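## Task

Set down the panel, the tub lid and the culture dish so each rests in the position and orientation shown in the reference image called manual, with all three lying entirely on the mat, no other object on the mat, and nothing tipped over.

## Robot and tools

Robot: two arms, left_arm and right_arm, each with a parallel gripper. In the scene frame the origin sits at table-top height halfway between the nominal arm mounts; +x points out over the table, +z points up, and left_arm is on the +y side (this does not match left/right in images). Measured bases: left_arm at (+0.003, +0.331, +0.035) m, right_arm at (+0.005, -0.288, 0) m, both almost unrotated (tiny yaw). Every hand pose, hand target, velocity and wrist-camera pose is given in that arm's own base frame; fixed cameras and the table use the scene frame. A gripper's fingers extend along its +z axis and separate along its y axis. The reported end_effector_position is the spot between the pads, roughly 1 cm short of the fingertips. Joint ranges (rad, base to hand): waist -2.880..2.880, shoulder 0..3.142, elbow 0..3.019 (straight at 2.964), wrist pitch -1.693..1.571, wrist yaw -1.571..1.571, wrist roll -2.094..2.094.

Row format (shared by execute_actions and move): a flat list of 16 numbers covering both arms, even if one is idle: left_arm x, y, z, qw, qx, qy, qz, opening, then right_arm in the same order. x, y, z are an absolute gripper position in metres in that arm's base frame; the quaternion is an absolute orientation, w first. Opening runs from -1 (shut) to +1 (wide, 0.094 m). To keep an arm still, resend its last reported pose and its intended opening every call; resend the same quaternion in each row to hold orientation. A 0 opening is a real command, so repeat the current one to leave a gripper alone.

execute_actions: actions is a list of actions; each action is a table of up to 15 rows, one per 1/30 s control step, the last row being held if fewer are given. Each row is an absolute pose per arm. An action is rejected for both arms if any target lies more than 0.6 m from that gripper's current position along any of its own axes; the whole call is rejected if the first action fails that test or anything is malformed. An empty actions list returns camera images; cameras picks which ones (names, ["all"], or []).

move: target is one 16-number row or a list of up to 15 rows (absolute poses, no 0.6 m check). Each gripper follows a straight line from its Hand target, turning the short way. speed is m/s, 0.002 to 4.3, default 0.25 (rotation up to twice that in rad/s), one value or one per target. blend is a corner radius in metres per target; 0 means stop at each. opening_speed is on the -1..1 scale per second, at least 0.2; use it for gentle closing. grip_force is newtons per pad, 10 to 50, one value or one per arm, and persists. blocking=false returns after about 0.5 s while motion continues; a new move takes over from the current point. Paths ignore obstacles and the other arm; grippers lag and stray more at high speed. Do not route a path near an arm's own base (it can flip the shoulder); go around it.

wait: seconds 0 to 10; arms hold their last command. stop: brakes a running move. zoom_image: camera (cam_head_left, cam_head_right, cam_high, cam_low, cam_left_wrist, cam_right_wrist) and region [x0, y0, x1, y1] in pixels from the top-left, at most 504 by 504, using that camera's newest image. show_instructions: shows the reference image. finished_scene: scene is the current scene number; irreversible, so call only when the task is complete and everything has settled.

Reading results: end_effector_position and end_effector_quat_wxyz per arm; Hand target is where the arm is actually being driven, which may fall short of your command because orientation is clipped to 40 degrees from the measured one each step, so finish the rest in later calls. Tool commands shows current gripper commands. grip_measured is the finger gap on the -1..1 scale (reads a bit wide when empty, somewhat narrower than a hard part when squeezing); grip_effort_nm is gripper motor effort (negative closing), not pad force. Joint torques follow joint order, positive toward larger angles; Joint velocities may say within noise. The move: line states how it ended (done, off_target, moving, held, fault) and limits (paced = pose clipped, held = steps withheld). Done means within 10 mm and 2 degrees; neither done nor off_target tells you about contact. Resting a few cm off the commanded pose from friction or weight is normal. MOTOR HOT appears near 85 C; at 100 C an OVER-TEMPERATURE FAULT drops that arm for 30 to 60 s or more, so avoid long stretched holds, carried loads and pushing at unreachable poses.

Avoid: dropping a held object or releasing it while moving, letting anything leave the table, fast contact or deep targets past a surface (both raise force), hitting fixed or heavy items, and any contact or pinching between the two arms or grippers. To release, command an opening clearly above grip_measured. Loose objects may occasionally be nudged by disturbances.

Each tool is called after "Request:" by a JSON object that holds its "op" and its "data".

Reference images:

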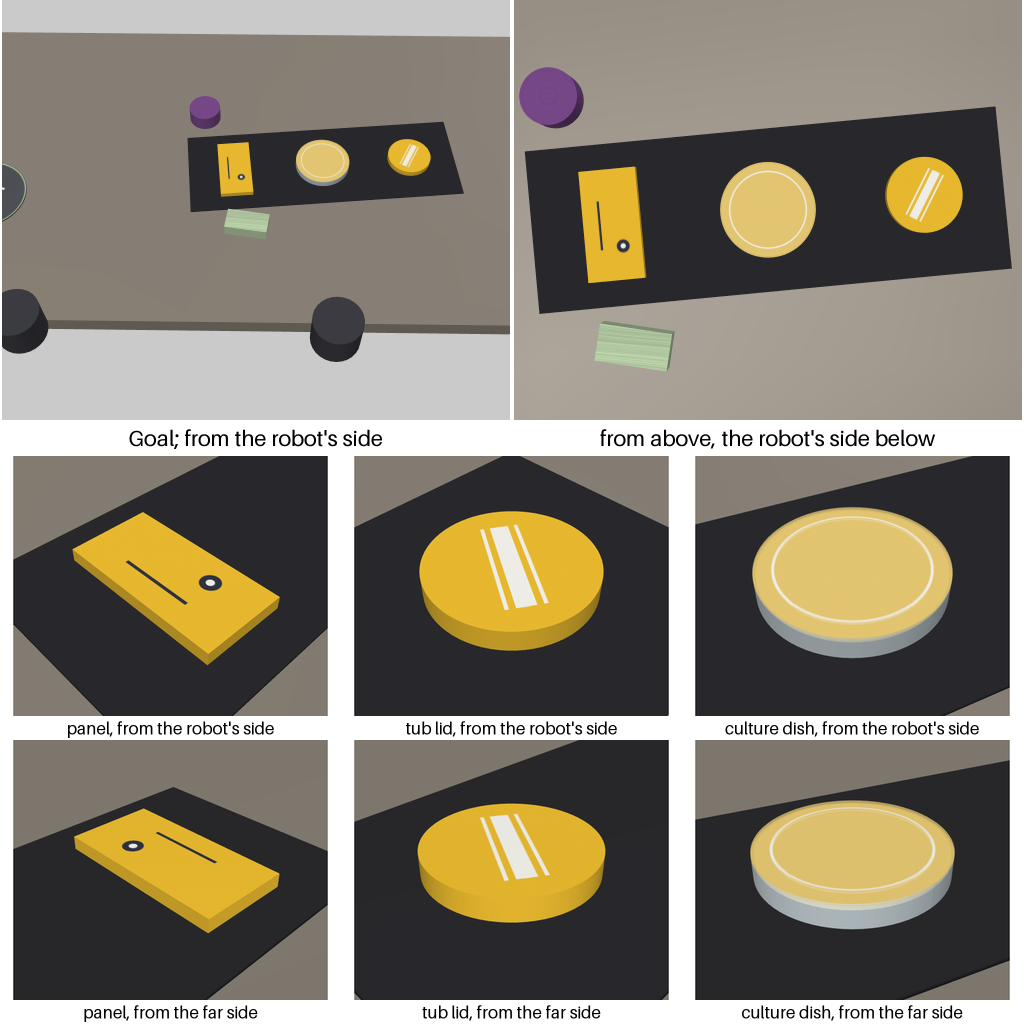

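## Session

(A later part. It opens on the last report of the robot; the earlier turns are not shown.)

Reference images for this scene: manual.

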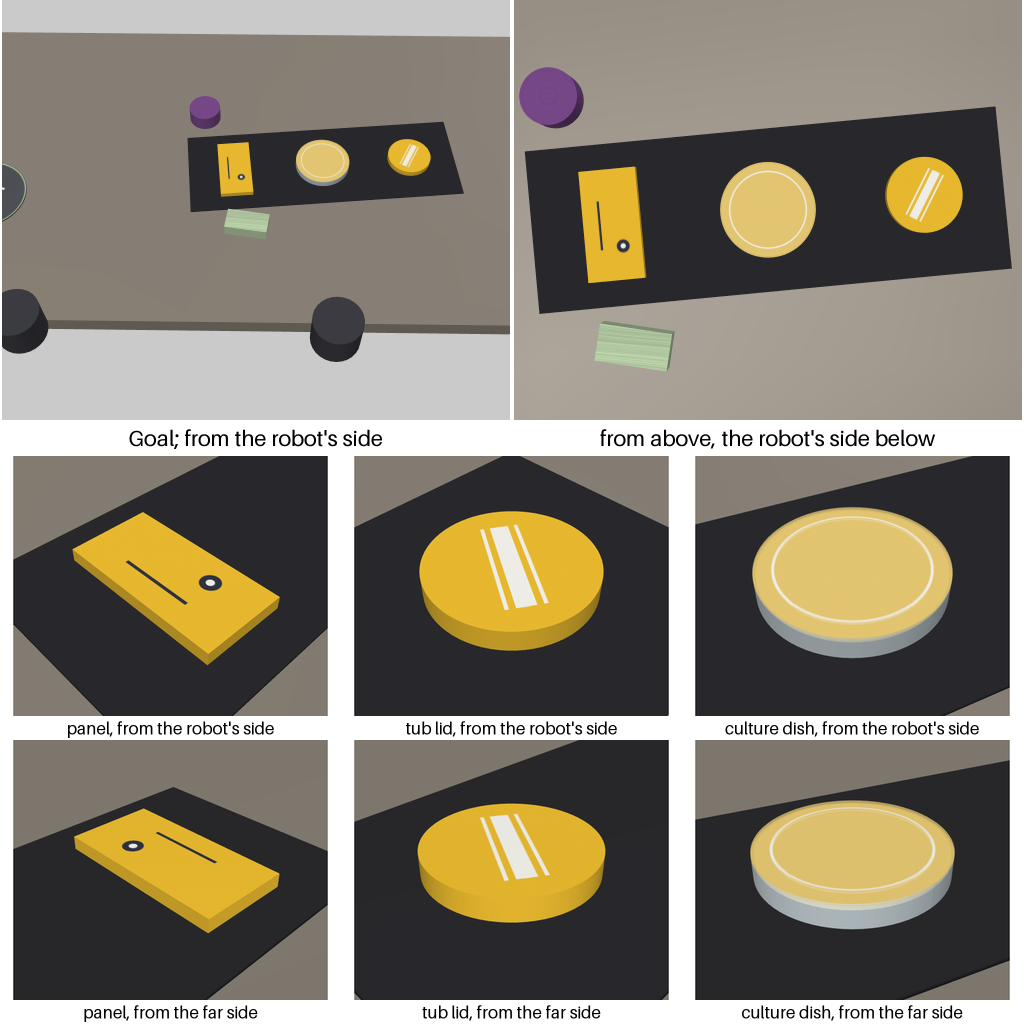

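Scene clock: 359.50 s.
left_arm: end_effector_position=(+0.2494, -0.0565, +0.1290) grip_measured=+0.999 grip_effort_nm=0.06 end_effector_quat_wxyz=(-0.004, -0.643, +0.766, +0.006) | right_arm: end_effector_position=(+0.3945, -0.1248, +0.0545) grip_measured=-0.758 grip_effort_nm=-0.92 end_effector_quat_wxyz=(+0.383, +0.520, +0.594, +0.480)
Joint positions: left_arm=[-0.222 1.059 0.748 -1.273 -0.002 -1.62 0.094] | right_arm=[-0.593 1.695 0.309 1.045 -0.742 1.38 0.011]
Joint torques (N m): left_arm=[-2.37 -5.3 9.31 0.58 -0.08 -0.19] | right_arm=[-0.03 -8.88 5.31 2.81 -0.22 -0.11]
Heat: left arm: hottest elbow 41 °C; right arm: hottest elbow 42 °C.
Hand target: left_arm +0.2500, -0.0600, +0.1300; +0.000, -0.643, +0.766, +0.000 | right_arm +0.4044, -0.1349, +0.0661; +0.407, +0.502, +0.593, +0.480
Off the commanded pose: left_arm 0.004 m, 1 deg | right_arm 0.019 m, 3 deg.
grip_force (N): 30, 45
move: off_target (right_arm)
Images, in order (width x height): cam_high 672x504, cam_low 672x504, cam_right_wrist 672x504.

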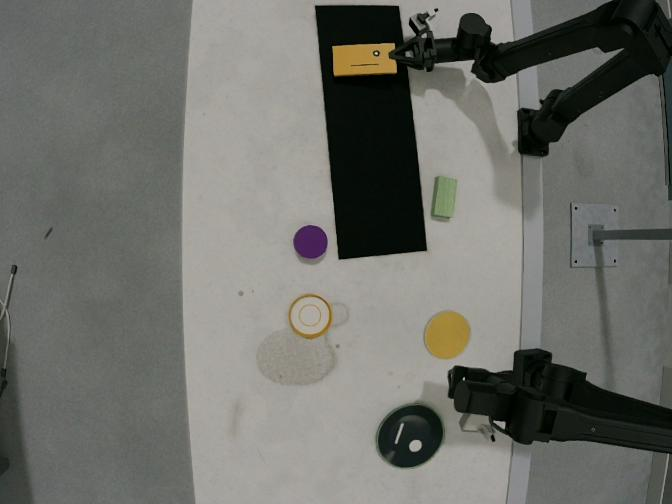

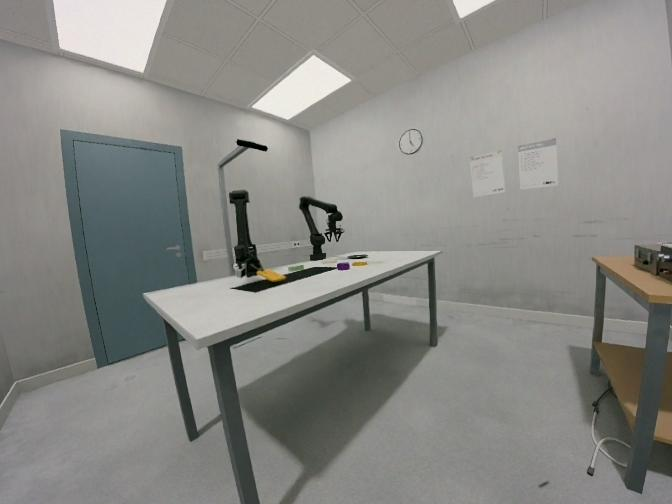

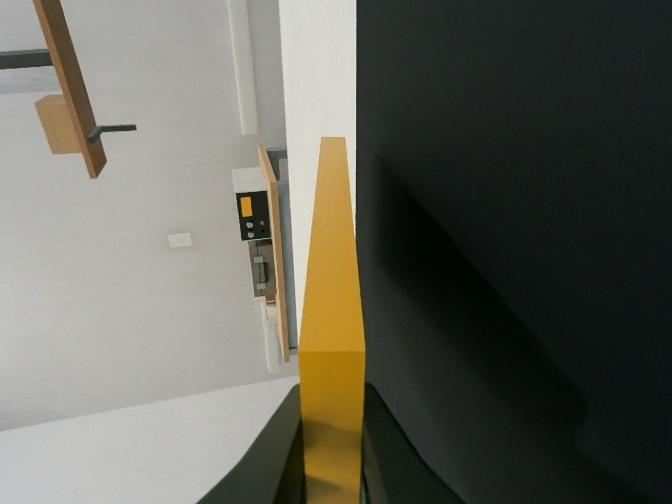

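Request:
{"op": "move", "data": {"target": [[0.25, -0.06, 0.13, 0, -0.6428, 0.766, 0, 1, 0.414, -0.150, 0.056, 0.4067,0.5021,0.5931,0.4803, -1],[0.25, -0.06, 0.13, 0, -0.6428, 0.766, 0, 1, 0.414, -0.15, 0.047, 0.4067,0.5021,0.5931,0.4803, -1],[0.25, -0.06, 0.13, 0, -0.6428, 0.766, 0, 1, 0.414, -0.15, 0.047, 0.4067,0.5021,0.5931,0.4803, -0.1],[0.25, -0.06, 0.13, 0, -0.6428, 0.766, 0, 1, 0.414, -0.15, 0.041, 0.4067,0.5021,0.5931,0.4803, -0.05]], "speed": [0.06,0.05,0.05,0.04], "opening_speed": 0.8, "blend": [0.003,0,0,0], "cameras": ["cam_right_wrist","cam_low","cam_high"]}}

Request:
{"op": "zoom_image", "data": {"camera": "cam_high", "region": [280, 0, 480, 160]}}

Request:
{"op": "zoom_image", "data": {"camera": "cam_low", "region": [200, 220, 350, 310]}}

Scene clock: 378.43 s.
left_arm: end_effector_position=(+0.2494, -0.0565, +0.1290) grip_measured=+0.999 grip_effort_nm=0.06 end_effector_quat_wxyz=(-0.004, -0.643, +0.766, +0.006) | right_arm: end_effector_position=(+0.4056, -0.1410, +0.0328) grip_measured=-0.053 grip_effort_nm=0.15 end_effector_quat_wxyz=(+0.386, +0.517, +0.593, +0.481)
Joint positions: left_arm=[-0.222 1.059 0.748 -1.273 -0.002 -1.62 0.094] | right_arm=[-0.619 1.831 0.363 1.129 -0.767 1.373 0.044]
Joint torques (N m): left_arm=[-2.43 -5.25 9.32 0.59 -0.08 -0.19] | right_arm=[0.15 -9.7 4.3 2.61 -0.15 -0.12]
Heat: left arm: hottest elbow 41 °C; right arm: hottest elbow 41 °C.
Hand target: left_arm +0.2500, -0.0600, +0.1300; +0.000, -0.643, +0.766, +0.000 | right_arm +0.4136, -0.1498, +0.0411; +0.406, +0.502, +0.593, +0.480
Off the commanded pose: left_arm 0.004 m, 1 deg | right_arm 0.015 m, 3 deg.
grip_force (N): 30, 45
move: off_target (right_arm); target 3's new opening was sent with right_arm's hand 0.015 m and 3 deg from that target; target 4's new opening was sent with right_arm's hand 0.015 m and 3 deg from that target
Images, in order (width x height): cam_high 672x504, cam_low 672x504, cam_right_wrist 672x504.

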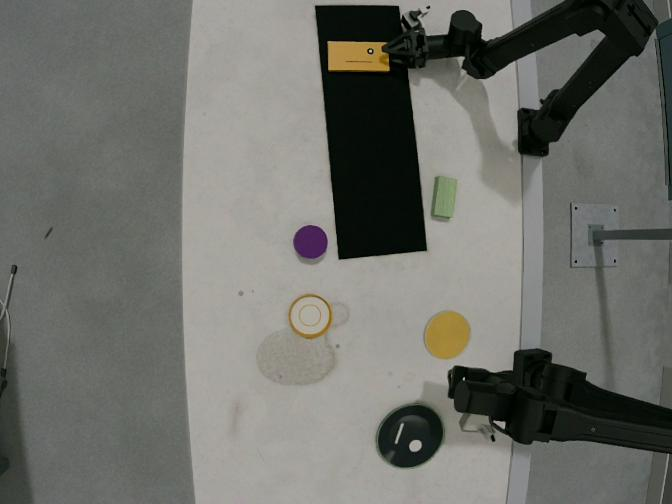

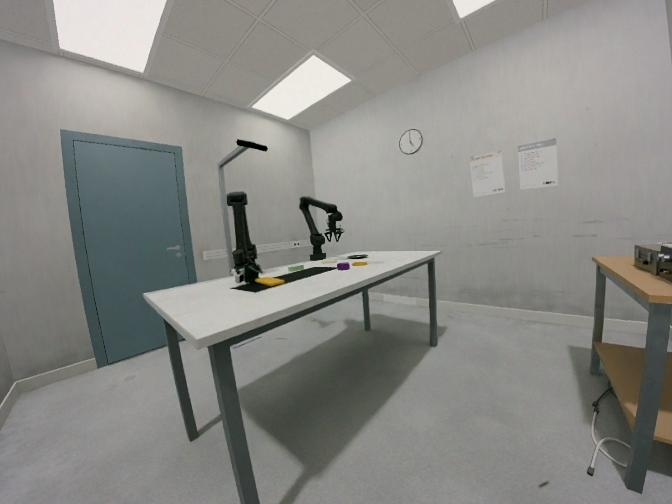

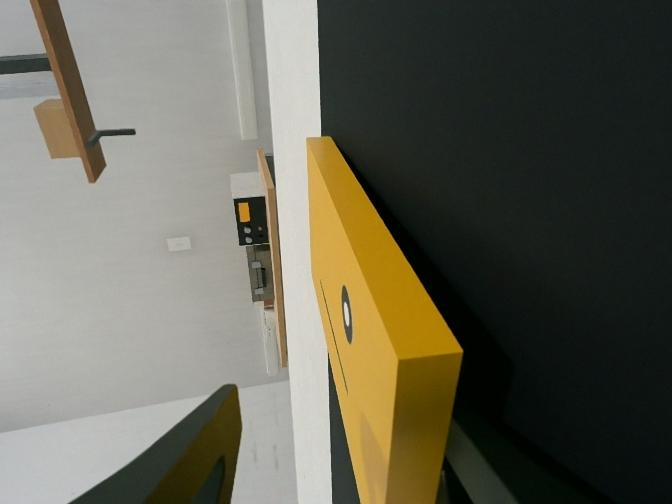

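Scaled by 2.520 from the camera's 672x504 image, which has a finer 960x720 frame.

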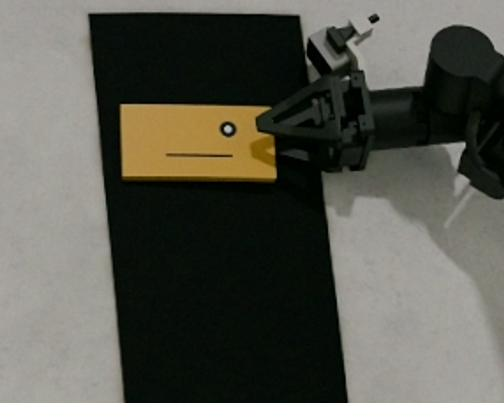

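Scaled by 3.360 from the camera's 672x504 image, which has a finer 960x720 frame.

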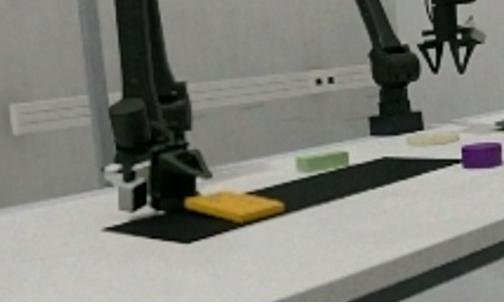

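Request:
{"op": "move", "data": {"target": [[0.25, -0.06, 0.13, 0, -0.6428, 0.766, 0, 1, 0.355, -0.161, 0.042, 0.4067,0.5021,0.5931,0.4803, -0.05]], "speed": 0.9, "cameras": ["cam_right_wrist","cam_low","cam_high"]}}

Request:
{"op": "zoom_image", "data": {"camera": "cam_high", "region": [280, 0, 480, 160]}}

Request:
{"op": "zoom_image", "data": {"camera": "cam_low", "region": [200, 220, 350, 310]}}

Scene clock: 384.00 s.
left_arm: end_effector_position=(+0.2494, -0.0565, +0.1290) grip_measured=+0.999 grip_effort_nm=0.06 end_effector_quat_wxyz=(-0.004, -0.643, +0.766, +0.006) | right_arm: end_effector_position=(+0.3555, -0.1578, +0.0351) grip_measured=-0.053 grip_effort_nm=0.15 end_effector_quat_wxyz=(+0.394, +0.511, +0.591, +0.484)
Joint positions: left_arm=[-0.222 1.059 0.748 -1.273 -0.002 -1.62 0.094] | right_arm=[-0.781 1.811 0.29 1.147 -0.921 1.299 0.045]
Joint torques (N m): left_arm=[-2.43 -5.19 9.31 0.59 -0.08 -0.19] | right_arm=[-0.09 -10.58 1.94 1.77 -0.24 -0.15]
Heat: left arm: hottest elbow 41 °C; right arm: hottest elbow 41 °C.
Hand target: left_arm +0.2500, -0.0600, +0.1300; +0.000, -0.643, +0.766, +0.000 | right_arm +0.3550, -0.1609, +0.0418; +0.407, +0.502, +0.593, +0.480
Off the commanded pose: left_arm 0.004 m, 1 deg | right_arm 0.008 m, 2 deg.
grip_force (N): 30, 45
move: done
Images, in order (width x height): cam_high 672x504, cam_low 672x504, cam_right_wrist 672x504.

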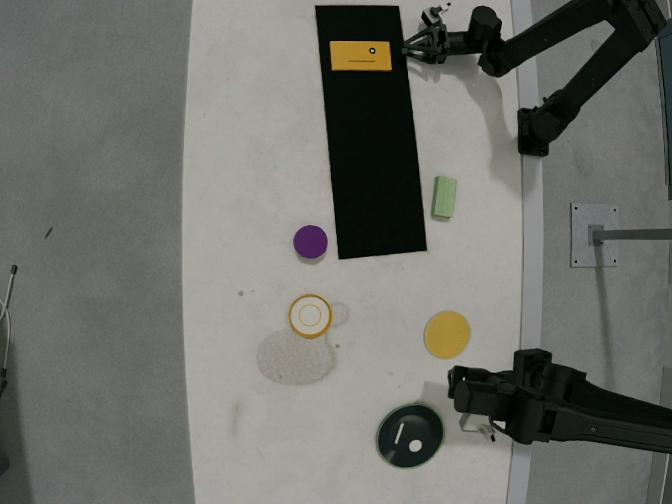

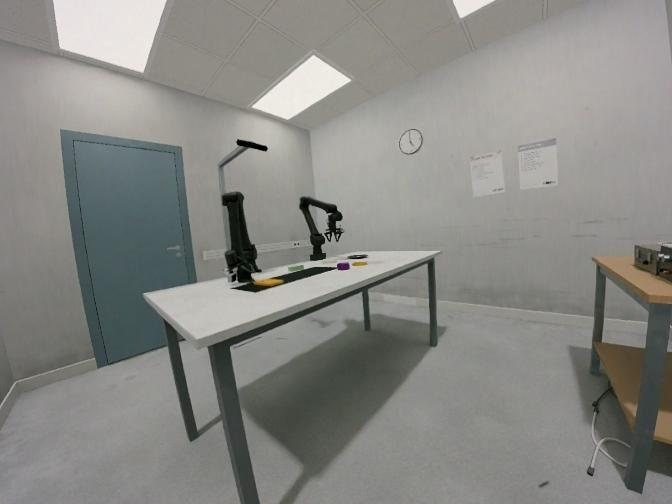

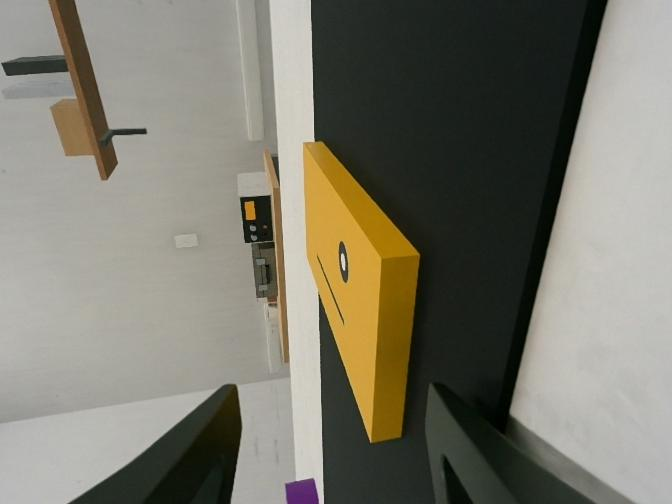

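Scaled by 2.520 from the camera's 672x504 image, which has a finer 960x720 frame.

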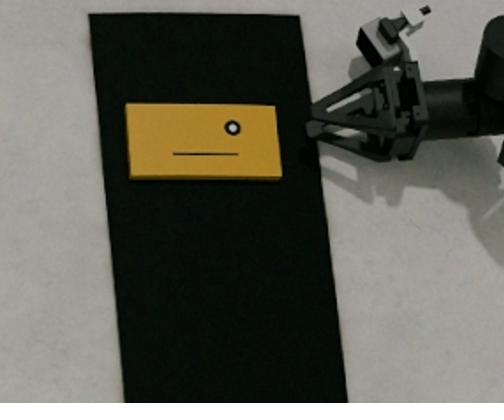

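Scaled by 3.360 from the camera's 672x504 image, which has a finer 960x720 frame.

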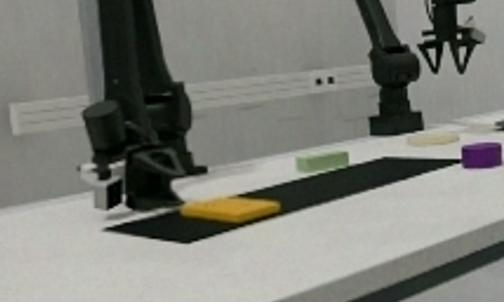

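Request:
{"op": "move", "data": {"target": [[0.253, -0.0935, 0.012, 0, -0.6428, 0.766, 0, 1, 0.30, -0.10, 0.25, 0.4067,0.5021,0.5931,0.4803, -0.05]], "speed": 0.2, "cameras": ["cam_left_wrist","cam_high","cam_head_right"]}}

Request:
{"op": "zoom_image", "data": {"camera": "cam_head_right", "region": [100, 270, 260, 400]}}

Scene clock: 400.50 s.
left_arm: end_effector_position=(+0.2536, -0.0902, +0.0150) grip_measured=+0.999 grip_effort_nm=0.06 end_effector_quat_wxyz=(+0.002, -0.643, +0.766, -0.001) | right_arm: end_effector_position=(+0.2899, -0.0940, +0.2186) grip_measured=-0.053 grip_effort_nm=0.15 end_effector_quat_wxyz=(+0.387, +0.522, +0.586, +0.483)
Joint positions: left_arm=[-0.341 1.283 0.57 -0.854 -0.002 -1.739 0.094] | right_arm=[-0.78 0.559 0.29 -0.121 -0.91 1.31 0.045]
Joint torques (N m): left_arm=[-2.43 -5.07 7.45 0.61 -0.09 -0.2] | right_arm=[1.03 0.56 14.71 1.06 -0.06 -0.16]
Heat: left arm: hottest elbow 40 °C; right arm: hottest elbow 40 °C.
Hand target: left_arm +0.2529, -0.0934, +0.0121; +0.000, -0.643, +0.766, +0.000 | right_arm +0.2978, -0.0991, +0.2498; +0.407, +0.502, +0.593, +0.481
Off the commanded pose: left_arm 0.004 m, 0 deg | right_arm 0.034 m, 3 deg.
grip_force (N): 30, 45
move: off_target (right_arm)
Images, in order (width x height): cam_head_right 672x504, cam_high 672x504, cam_left_wrist 672x504.

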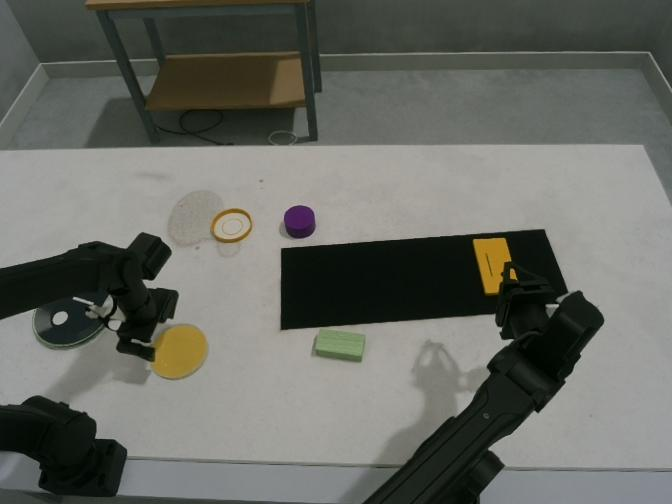

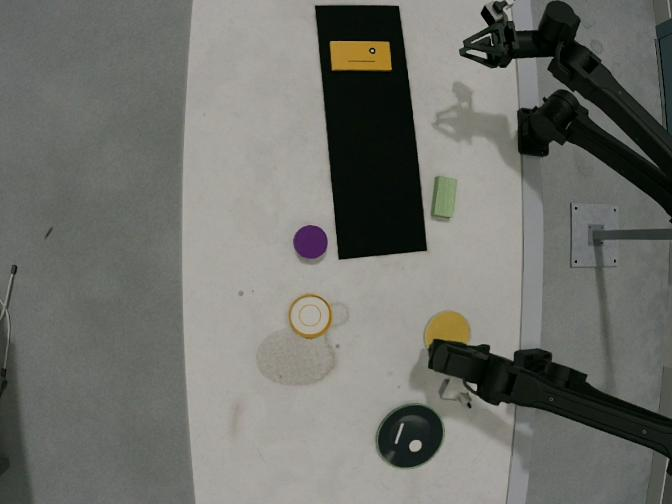

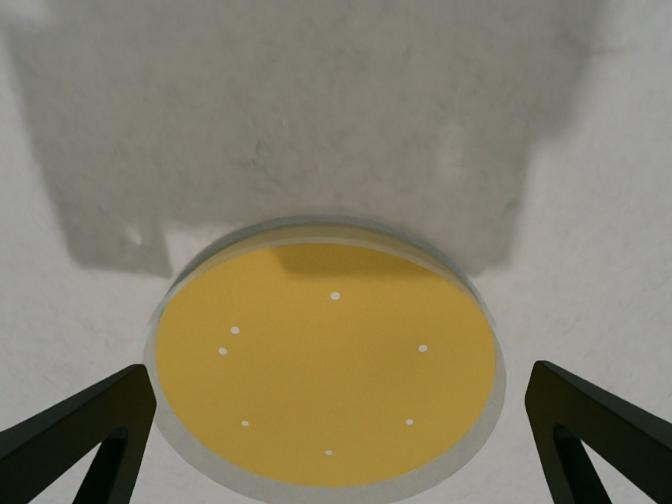

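Scaled by 3.150 from the camera's 672x504 image, which has a finer 960x720 frame.

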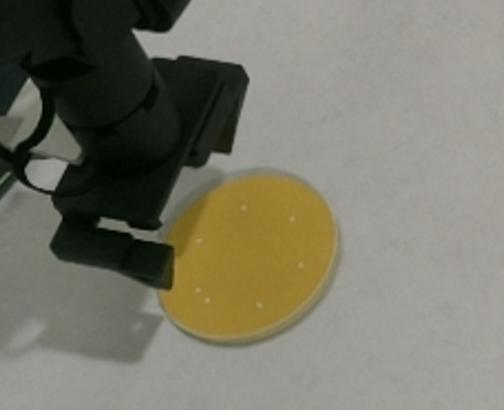

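Request:
{"op": "move", "data": {"target": [[0.2495, -0.0965, 0.005, 0, -0.6428, 0.766, 0, 1, 0.30, -0.10, 0.25, 0.4067,0.5021,0.5931,0.4803, -0.05],[0.2495, -0.0965, -0.026, 0, -0.6428, 0.766, 0, 1, 0.30, -0.10, 0.25, 0.4067,0.5021,0.5931,0.4803, -0.05]], "speed": [0.1,0.04], "cameras": ["cam_left_wrist","cam_high"]}}

Scene clock: 417.23 s.
left_arm: end_effector_position=(+0.2557, -0.0954, -0.0181) grip_measured=+0.999 grip_effort_nm=0.05 end_effector_quat_wxyz=(+0.005, -0.644, +0.765, -0.008) | right_arm: end_effector_position=(+0.2898, -0.0939, +0.2180) grip_measured=-0.053 grip_effort_nm=0.15 end_effector_quat_wxyz=(+0.386, +0.523, +0.587, +0.483)
Joint positions: left_arm=[-0.356 1.374 0.53 -0.709 -0.001 -1.755 0.094] | right_arm=[-0.78 0.559 0.29 -0.124 -0.91 1.308 0.045]
Joint torques (N m): left_arm=[-2.43 -4.72 5.82 0.79 -0.12 -0.16] | right_arm=[0.97 0.56 14.71 1.17 -0.08 -0.15]
Heat: left arm: hottest elbow 39 °C; right arm: hottest elbow 46 °C.
Hand target: left_arm +0.2494, -0.0963, -0.0256; +0.000, -0.643, +0.766, +0.000 | right_arm +0.2977, -0.0991, +0.2498; +0.407, +0.502, +0.593, +0.480
Off the commanded pose: left_arm 0.010 m, 1 deg | right_arm 0.034 m, 3 deg.
grip_force (N): 30, 45
move: off_target (right_arm)
Images, in order (width x height): cam_high 672x504, cam_left_wrist 672x504.

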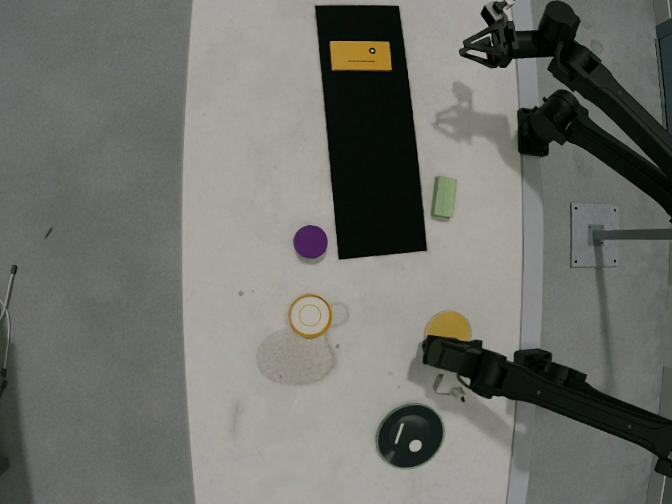

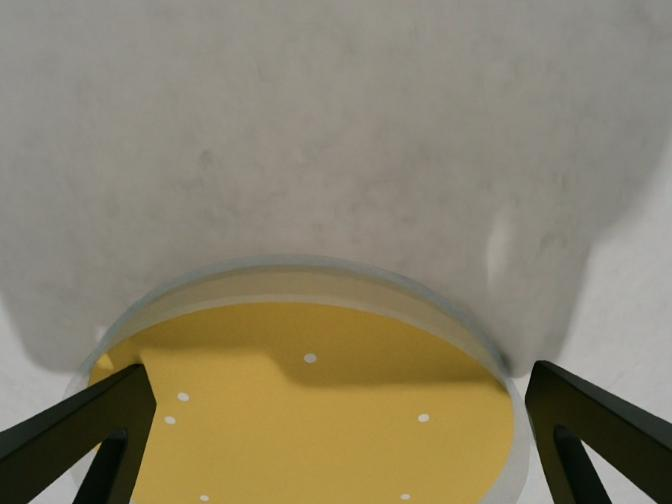

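Request:
{"op": "move", "data": {"target": [[0.249, -0.0875, 0.01, 0, -0.6428, 0.766, 0, 1, 0.30, -0.10, 0.25, 0.4067,0.5021,0.5931,0.4803, -0.05],[0.249, -0.0875, -0.012, 0, -0.6428, 0.766, 0, 1, 0.30, -0.10, 0.25, 0.4067,0.5021,0.5931,0.4803, -0.05]], "speed": [0.1,0.04], "cameras": ["cam_left_wrist"]}}

Scene clock: 434.47 s.
left_arm: end_effector_position=(+0.2497, -0.0909, -0.0080) grip_measured=+0.999 grip_effort_nm=0.04 end_effector_quat_wxyz=(+0.002, -0.642, +0.767, -0.003) | right_arm: end_effector_position=(+0.2898, -0.0939, +0.2180) grip_measured=-0.053 grip_effort_nm=0.15 end_effector_quat_wxyz=(+0.386, +0.523, +0.587, +0.483)
Joint positions: left_arm=[-0.348 1.333 0.53 -0.762 -0.001 -1.742 0.094] | right_arm=[-0.78 0.559 0.29 -0.124 -0.91 1.308 0.045]
Joint torques (N m): left_arm=[-0.79 -5.25 6.53 0.68 -0.12 0.03] | right_arm=[0.97 0.62 14.72 1.18 -0.08 -0.15]
Heat: left arm: hottest elbow 38 °C; right arm: hottest elbow 51 °C.
Hand target: left_arm +0.2490, -0.0876, -0.0118; +0.000, -0.643, +0.766, +0.000 | right_arm +0.2977, -0.0991, +0.2498; +0.407, +0.502, +0.593, +0.480
Off the commanded pose: left_arm 0.005 m, 0 deg | right_arm 0.034 m, 3 deg.
grip_force (N): 30, 45
move: off_target (right_arm)
Images, in order (width x height): cam_left_wrist 672x504.

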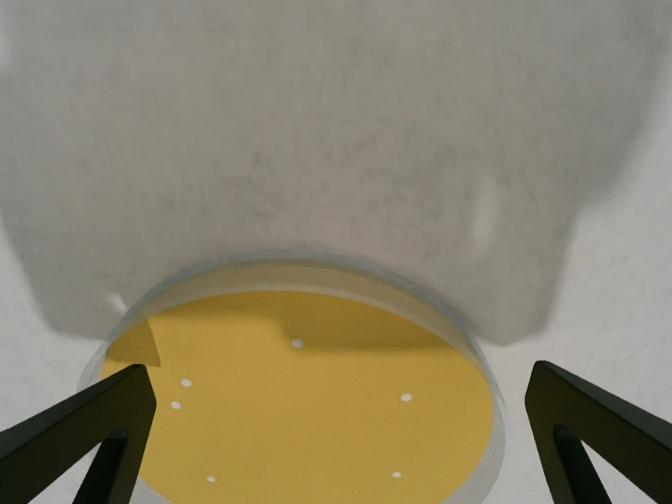

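Request:
{"op": "move", "data": {"target": [[0.2400, -0.076, 0.002, 0, -0.6428, 0.766, 0, 1, 0.30, -0.10, 0.25, 0.4067,0.5021,0.5931,0.4803, -0.05],[0.2400, -0.076, -0.012, 0, -0.6428, 0.766, 0, 1, 0.30, -0.10, 0.25, 0.4067,0.5021,0.5931,0.4803, -0.05]], "speed": [0.1,0.04], "cameras": ["cam_left_wrist"]}}

Scene clock: 442.03 s.
left_arm: end_effector_position=(+0.2395, -0.0786, -0.0068) grip_measured=+0.999 grip_effort_nm=0.04 end_effector_quat_wxyz=(+0.001, -0.642, +0.766, -0.001) | right_arm: end_effector_position=(+0.2898, -0.0939, +0.2180) grip_measured=-0.053 grip_effort_nm=0.15 end_effector_quat_wxyz=(+0.386, +0.523, +0.587, +0.483)
Joint positions: left_arm=[-0.316 1.293 0.5 -0.774 -0.001 -1.712 0.094] | right_arm=[-0.78 0.559 0.29 -0.124 -0.91 1.308 0.045]
Joint torques (N m): left_arm=[-0.79 -4.19 6.56 1.01 -0.12 0.03] | right_arm=[1.03 0.62 14.72 1.17 -0.08 -0.14]
Heat: left arm: hottest elbow 38 °C; right arm: hottest elbow 52 °C.
Hand target: left_arm +0.2398, -0.0760, -0.0118; +0.000, -0.643, +0.766, +0.000 | right_arm +0.2977, -0.0991, +0.2498; +0.407, +0.502, +0.593, +0.480
Off the commanded pose: left_arm 0.006 m, 0 deg | right_arm 0.034 m, 3 deg.
grip_force (N): 30, 45
move: off_target (right_arm)
Images, in order (width x height): cam_left_wrist 672x504.

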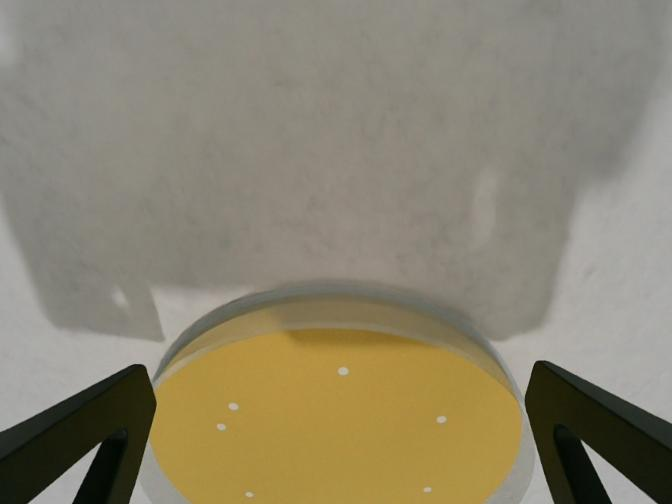

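Request:
{"op": "move", "data": {"target": [[0.2415, -0.072, -0.008, 0, -0.6428, 0.766, 0, 1, 0.30, -0.10, 0.25, 0.4067,0.5021,0.5931,0.4803, -0.05],[0.2415, -0.072, -0.030, 0, -0.6428, 0.766, 0, 1, 0.30, -0.10, 0.25, 0.4067,0.5021,0.5931,0.4803, -0.05]], "speed": [0.1,0.04], "cameras": ["cam_left_wrist"]}}

Scene clock: 449.13 s.
left_arm: end_effector_position=(+0.2398, -0.0763, -0.0082) grip_measured=+0.999 grip_effort_nm=0.01 end_effector_quat_wxyz=(-0.003, -0.641, +0.768, -0.001) | right_arm: end_effector_position=(+0.2898, -0.0939, +0.2180) grip_measured=-0.053 grip_effort_nm=0.15 end_effector_quat_wxyz=(+0.386, +0.523, +0.587, +0.483)
Joint positions: left_arm=[-0.302 1.299 0.5 -0.773 0.006 -1.693 0.094] | right_arm=[-0.78 0.559 0.29 -0.124 -0.91 1.308 0.045]
Joint torques (N m): left_arm=[-0.67 -0.85 4.85 3.6 -0.41 0] | right_arm=[1.03 0.62 14.71 1.17 -0.08 -0.15]
Heat: left arm: hottest elbow 38 °C; right arm: hottest elbow 53 °C.
Hand target: left_arm +0.2393, -0.0716, -0.0270; +0.000, -0.643, +0.766, +0.001 | right_arm +0.2977, -0.0991, +0.2498; +0.407, +0.502, +0.593, +0.480
Off the commanded pose: left_arm 0.022 m, 0 deg | right_arm 0.034 m, 3 deg.
grip_force (N): 30, 45
move: off_target (left_arm, right_arm)
Images, in order (width x height): cam_left_wrist 672x504.

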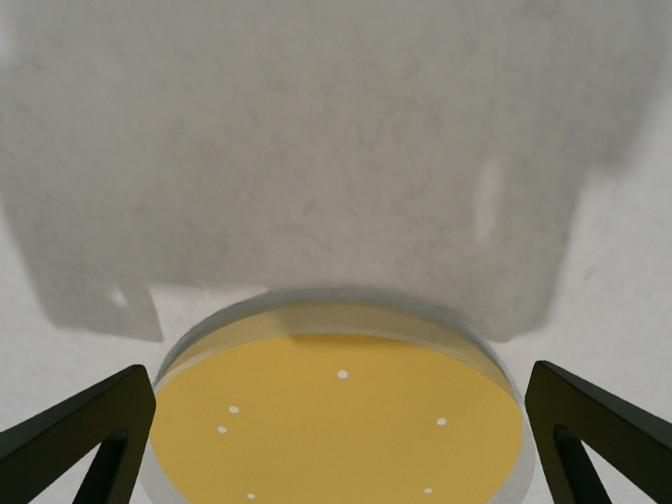

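Request:
{"op": "move", "data": {"target": [[0.2400, -0.076, 0.008, 0, -0.6428, 0.766, 0, 1, 0.30, -0.10, 0.25, 0.4067,0.5021,0.5931,0.4803, -0.05],[0.2425, -0.062, 0.005, 0, -0.6428, 0.766, 0, 1, 0.30, -0.10, 0.25, 0.4067,0.5021,0.5931,0.4803, -0.05],[0.2425, -0.062, -0.03, 0, -0.6428, 0.766, 0, 1, 0.30, -0.10, 0.25, 0.4067,0.5021,0.5931,0.4803, -0.05]], "speed": [0.1,0.1,0.04], "cameras": ["cam_left_wrist"]}}

Scene clock: 458.37 s.
left_arm: end_effector_position=(+0.2439, -0.0653, -0.0229) grip_measured=+0.999 grip_effort_nm=0.02 end_effector_quat_wxyz=(+0.003, -0.642, +0.767, -0.005) | right_arm: end_effector_position=(+0.2898, -0.0939, +0.2180) grip_measured=-0.053 grip_effort_nm=0.15 end_effector_quat_wxyz=(+0.386, +0.523, +0.587, +0.483)
Joint positions: left_arm=[-0.259 1.339 0.478 -0.7 0.001 -1.654 0.094] | right_arm=[-0.78 0.559 0.29 -0.124 -0.91 1.308 0.045]
Joint torques (N m): left_arm=[-0.79 -3.9 5.93 1.07 -0.19 0.02] | right_arm=[1.03 0.56 14.72 1.18 -0.08 -0.15]
Heat: left arm: hottest elbow 37 °C; right arm: hottest elbow 55 °C.
Hand target: left_arm +0.2422, -0.0621, -0.0296; +0.000, -0.643, +0.766, +0.000 | right_arm +0.2977, -0.0991, +0.2498; +0.407, +0.502, +0.593, +0.480
Off the commanded pose: left_arm 0.008 m, 1 deg | right_arm 0.034 m, 3 deg.
grip_force (N): 30, 45
move: off_target (right_arm)
Images, in order (width x height): cam_left_wrist 672x504.

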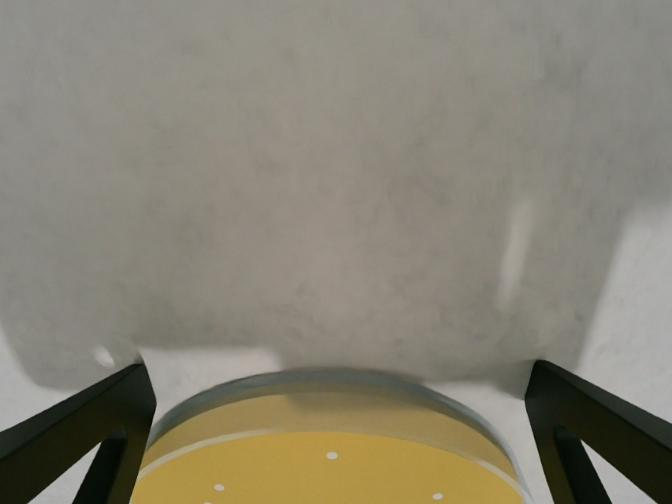

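Request:
{"op": "move", "data": {"target": [[0.2425, -0.062, -0.028, 0, -0.6428, 0.766, 0, 0.5, 0.30, -0.10, 0.25, 0.4067,0.5021,0.5931,0.4803, -0.05]], "speed": 0.05, "opening_speed": 0.3, "grip_force": [45,45], "cameras": ["cam_left_wrist"]}}

Scene clock: 465.07 s.
left_arm: end_effector_position=(+0.2438, -0.0653, -0.0229) grip_measured=+0.503 grip_effort_nm=-0.10 end_effector_quat_wxyz=(+0.002, -0.642, +0.767, -0.004) | right_arm: end_effector_position=(+0.2898, -0.0939, +0.2180) grip_measured=-0.053 grip_effort_nm=0.15 end_effector_quat_wxyz=(+0.386, +0.523, +0.587, +0.483)
Joint positions: left_arm=[-0.259 1.339 0.478 -0.7 0.001 -1.654 0.071] | right_arm=[-0.78 0.559 0.29 -0.124 -0.91 1.308 0.045]
Joint torques (N m): left_arm=[-0.85 -4.31 6.12 0.73 -0.2 0.02] | right_arm=[1.03 0.62 14.71 1.18 -0.08 -0.15]
Heat: left arm: hottest elbow 37 °C; right arm: hottest elbow 55 °C.
Hand target: left_arm +0.2422, -0.0620, -0.0279; +0.000, -0.643, +0.766, +0.000 | right_arm +0.2977, -0.0991, +0.2498; +0.407, +0.502, +0.593, +0.480
Off the commanded pose: left_arm 0.006 m, 1 deg | right_arm 0.034 m, 3 deg.
grip_force (N): 45, 45
move: off_target (right_arm)
Images, in order (width x height): cam_left_wrist 672x504.

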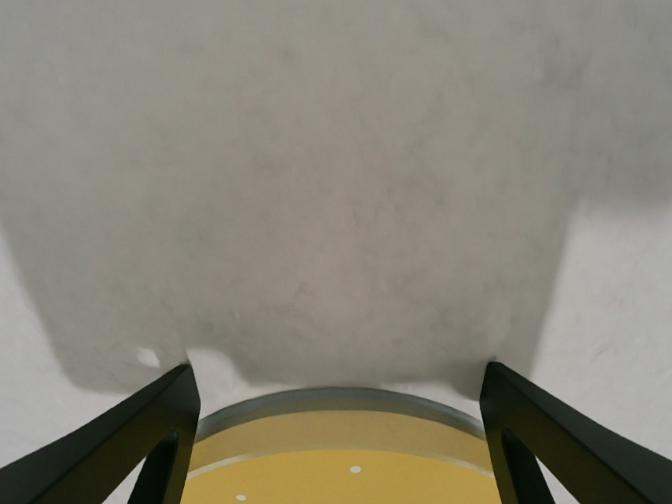

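Request:
{"op": "move", "data": {"target": [[0.2425, -0.062, -0.028, 0, -0.6428, 0.766, 0, 1, 0.30, -0.10, 0.25, 0.4067,0.5021,0.5931,0.4803, -0.05],[0.237, -0.094, -0.028, 0, -0.6428, 0.766, 0, 1, 0.30, -0.10, 0.25, 0.4067,0.5021,0.5931,0.4803, -0.05],[0.237, -0.094, -0.028, 0, -0.6428, 0.766, 0, 0.5, 0.30, -0.10, 0.25, 0.4067,0.5021,0.5931,0.4803, -0.05]], "speed": [0.05,0.06,0.05], "opening_speed": 0.5, "cameras": ["cam_left_wrist","cam_high"]}}

Scene clock: 508.33 s.
left_arm: end_effector_position=(+0.2360, -0.0891, -0.0232) grip_measured=+0.503 grip_effort_nm=-0.11 end_effector_quat_wxyz=(+0.004, -0.644, +0.765, -0.003) | right_arm: end_effector_position=(+0.2898, -0.0939, +0.2180) grip_measured=-0.053 grip_effort_nm=0.15 end_effector_quat_wxyz=(+0.386, +0.523, +0.587, +0.483)
Joint positions: left_arm=[-0.363 1.34 0.478 -0.7 -0.005 -1.762 0.071] | right_arm=[-0.78 0.559 0.29 -0.124 -0.91 1.308 0.045]
Joint torques (N m): left_arm=[-2.49 -3.43 7.1 0.77 0.04 -0.19] | right_arm=[1.03 0.56 14.71 1.17 -0.08 -0.15]
Heat: left arm: hottest elbow 37 °C; right arm: hottest elbow 59 °C.
Hand target: left_arm +0.2367, -0.0938, -0.0278; +0.000, -0.643, +0.766, +0.000 | right_arm +0.2977, -0.0991, +0.2498; +0.407, +0.502, +0.593, +0.480
Off the commanded pose: left_arm 0.007 m, 1 deg | right_arm 0.034 m, 3 deg.
grip_force (N): 45, 45
move: off_target (right_arm)
Images, in order (width x height): cam_high 672x504, cam_left_wrist 672x504.

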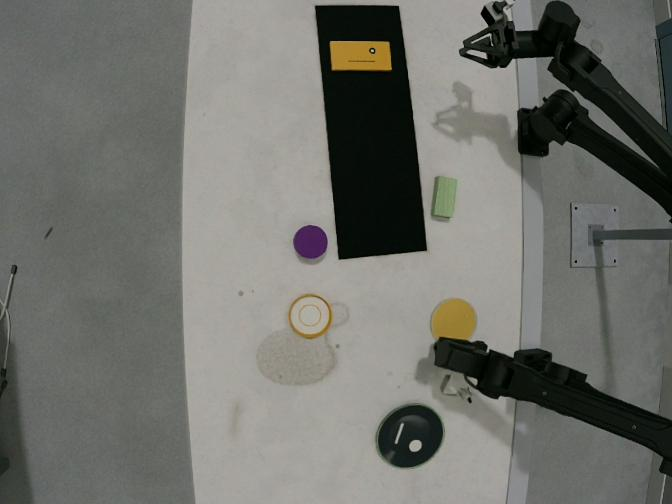

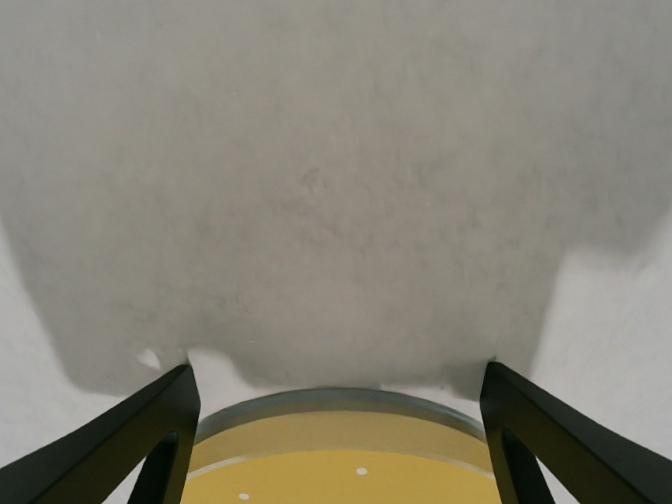

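Request:
{"op": "move", "data": {"target": [[0.237, -0.094, -0.028, 0, -0.6428, 0.766, 0, 0.9, 0.30, -0.0, 0.25, 0.4067,0.5021,0.5931,0.4803, 0.5],[0.24, -0.02, 0.15, 0, -0.6428, 0.766, 0, 0.9, 0.258, 0.188, 0.19, 0,-0.6934,0.7206,0, 1]], "speed": [0.1,0.35], "cameras": ["cam_left_wrist","cam_right_wrist","cam_high"]}}

Scene clock: 549.03 s.
left_arm: end_effector_position=(+0.2245, -0.0209, +0.1309) grip_measured=+0.899 grip_effort_nm=0.06 end_effector_quat_wxyz=(-0.015, -0.642, +0.766, +0.018) | right_arm: end_effector_position=(+0.2452, +0.1771, +0.1702) grip_measured=+0.997 grip_effort_nm=0.15 end_effector_quat_wxyz=(+0.019, +0.687, -0.727, -0.004)
Joint positions: left_arm=[-0.093 0.988 0.708 -1.338 -0.003 -1.488 0.089] | right_arm=[0.626 1.181 0.947 -1.376 -0.002 -0.889 0.094]
Joint torques (N m): left_arm=[-0.79 -4.07 13.56 -0.12 -0.05 0.03] | right_arm=[0.91 -6.83 12.92 -0.34 0.07 -0.08]
Heat: left arm: hottest elbow 38 °C; right arm: hottest elbow 60 °C.
Hand target: left_arm +0.2393, -0.0200, +0.1498; +0.000, -0.643, +0.766, +0.000 | right_arm +0.2573, +0.1875, +0.1899; +0.000, +0.693, -0.721, +0.000
Off the commanded pose: left_arm 0.025 m, 3 deg | right_arm 0.026 m, 2 deg.
grip_force (N): 45, 45
move: off_target (left_arm, right_arm); target 2's new opening was sent with right_arm's hand 0.026 m and 3 deg from that target
Images, in order (width x height): cam_high 672x504, cam_left_wrist 672x504, cam_right_wrist 672x504.

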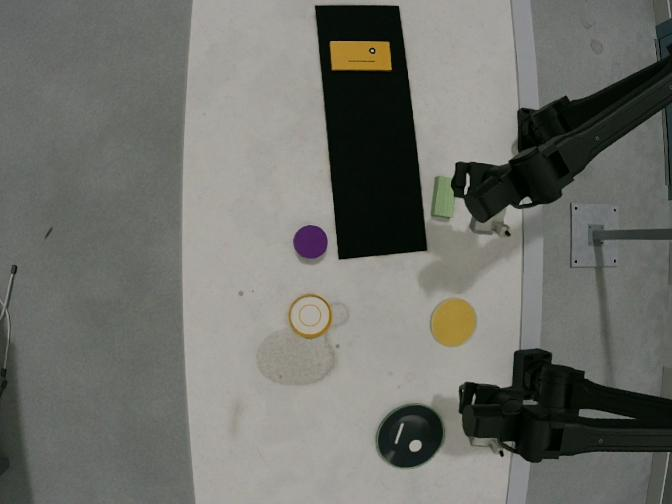

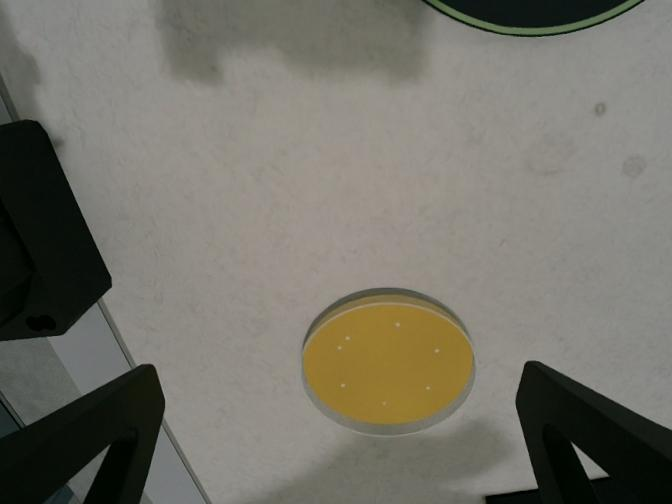

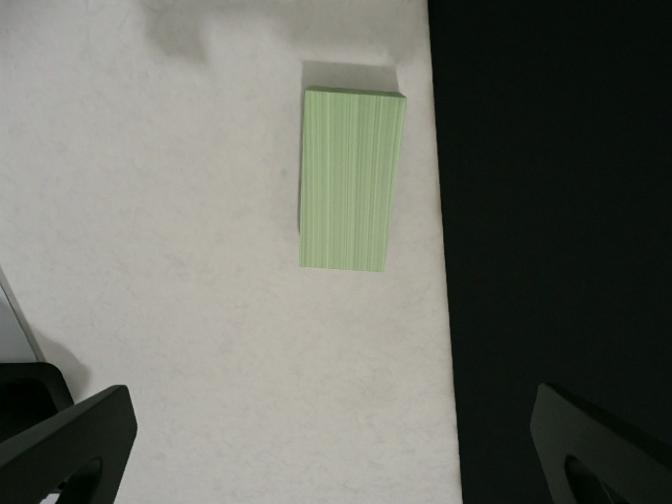

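Request:
{"op": "execute_actions", "data": {"actions": [], "cameras": ["cam_high","cam_right_wrist","cam_left_wrist"]}}

Scene clock: 575.57 s.
left_arm: end_effector_position=(+0.2245, -0.0209, +0.1309) grip_measured=+0.899 grip_effort_nm=0.06 end_effector_quat_wxyz=(-0.015, -0.642, +0.766, +0.018) | right_arm: end_effector_position=(+0.2452, +0.1771, +0.1702) grip_measured=+0.997 grip_effort_nm=0.16 end_effector_quat_wxyz=(+0.019, +0.687, -0.727, -0.004)
Joint positions: left_arm=[-0.093 0.988 0.708 -1.338 -0.003 -1.488 0.089] | right_arm=[0.626 1.181 0.947 -1.376 -0.002 -0.889 0.094]
Joint velocities: within noise
Joint torques (N m): left_arm=[-0.85 -4.07 13.56 -0.1 -0.05 0.03] | right_arm=[0.85 -6.83 12.92 -0.35 0.07 -0.08]
Heat: left arm: hottest elbow 42 °C; right arm: hottest elbow 60 °C.
Hand target: left_arm +0.2393, -0.0200, +0.1498; +0.000, -0.643, +0.766, +0.000 | right_arm +0.2573, +0.1875, +0.1899; +0.000, +0.693, -0.721, +0.000
Tool commands: left_gripper/opening=+0.9 right_gripper/opening=+1.0
Off the commanded pose: left_arm 0.025 m, 3 deg | right_arm 0.026 m, 2 deg.
grip_force (N): 45, 45
Images, in order (width x height): cam_high 672x504, cam_left_wrist 672x504, cam_right_wrist 672x504.

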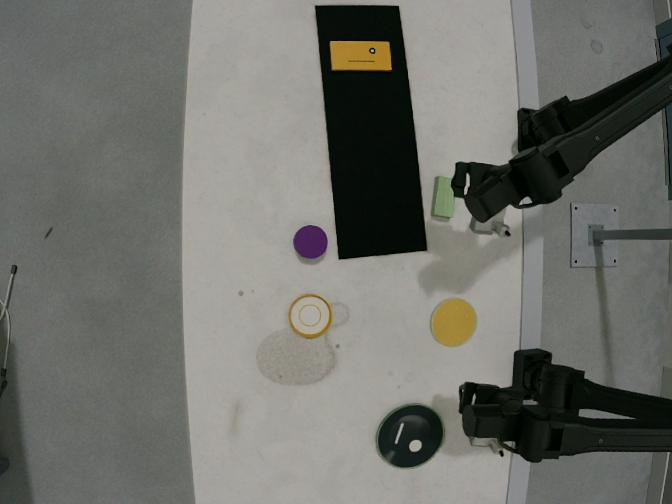

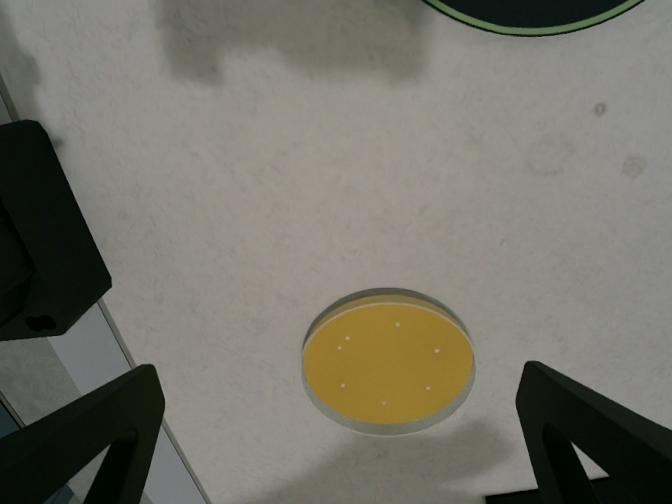

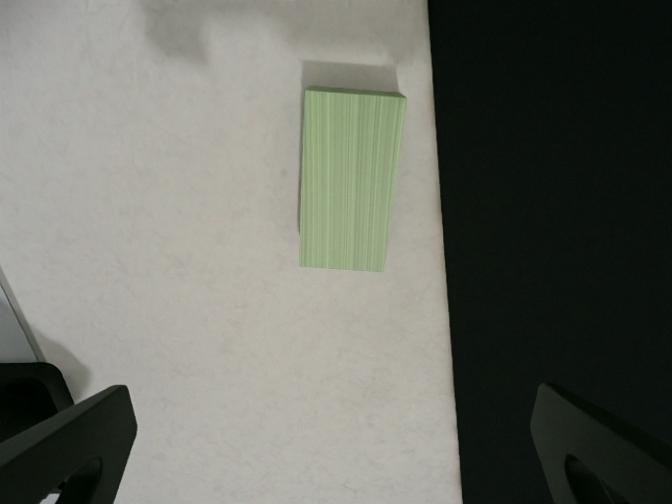

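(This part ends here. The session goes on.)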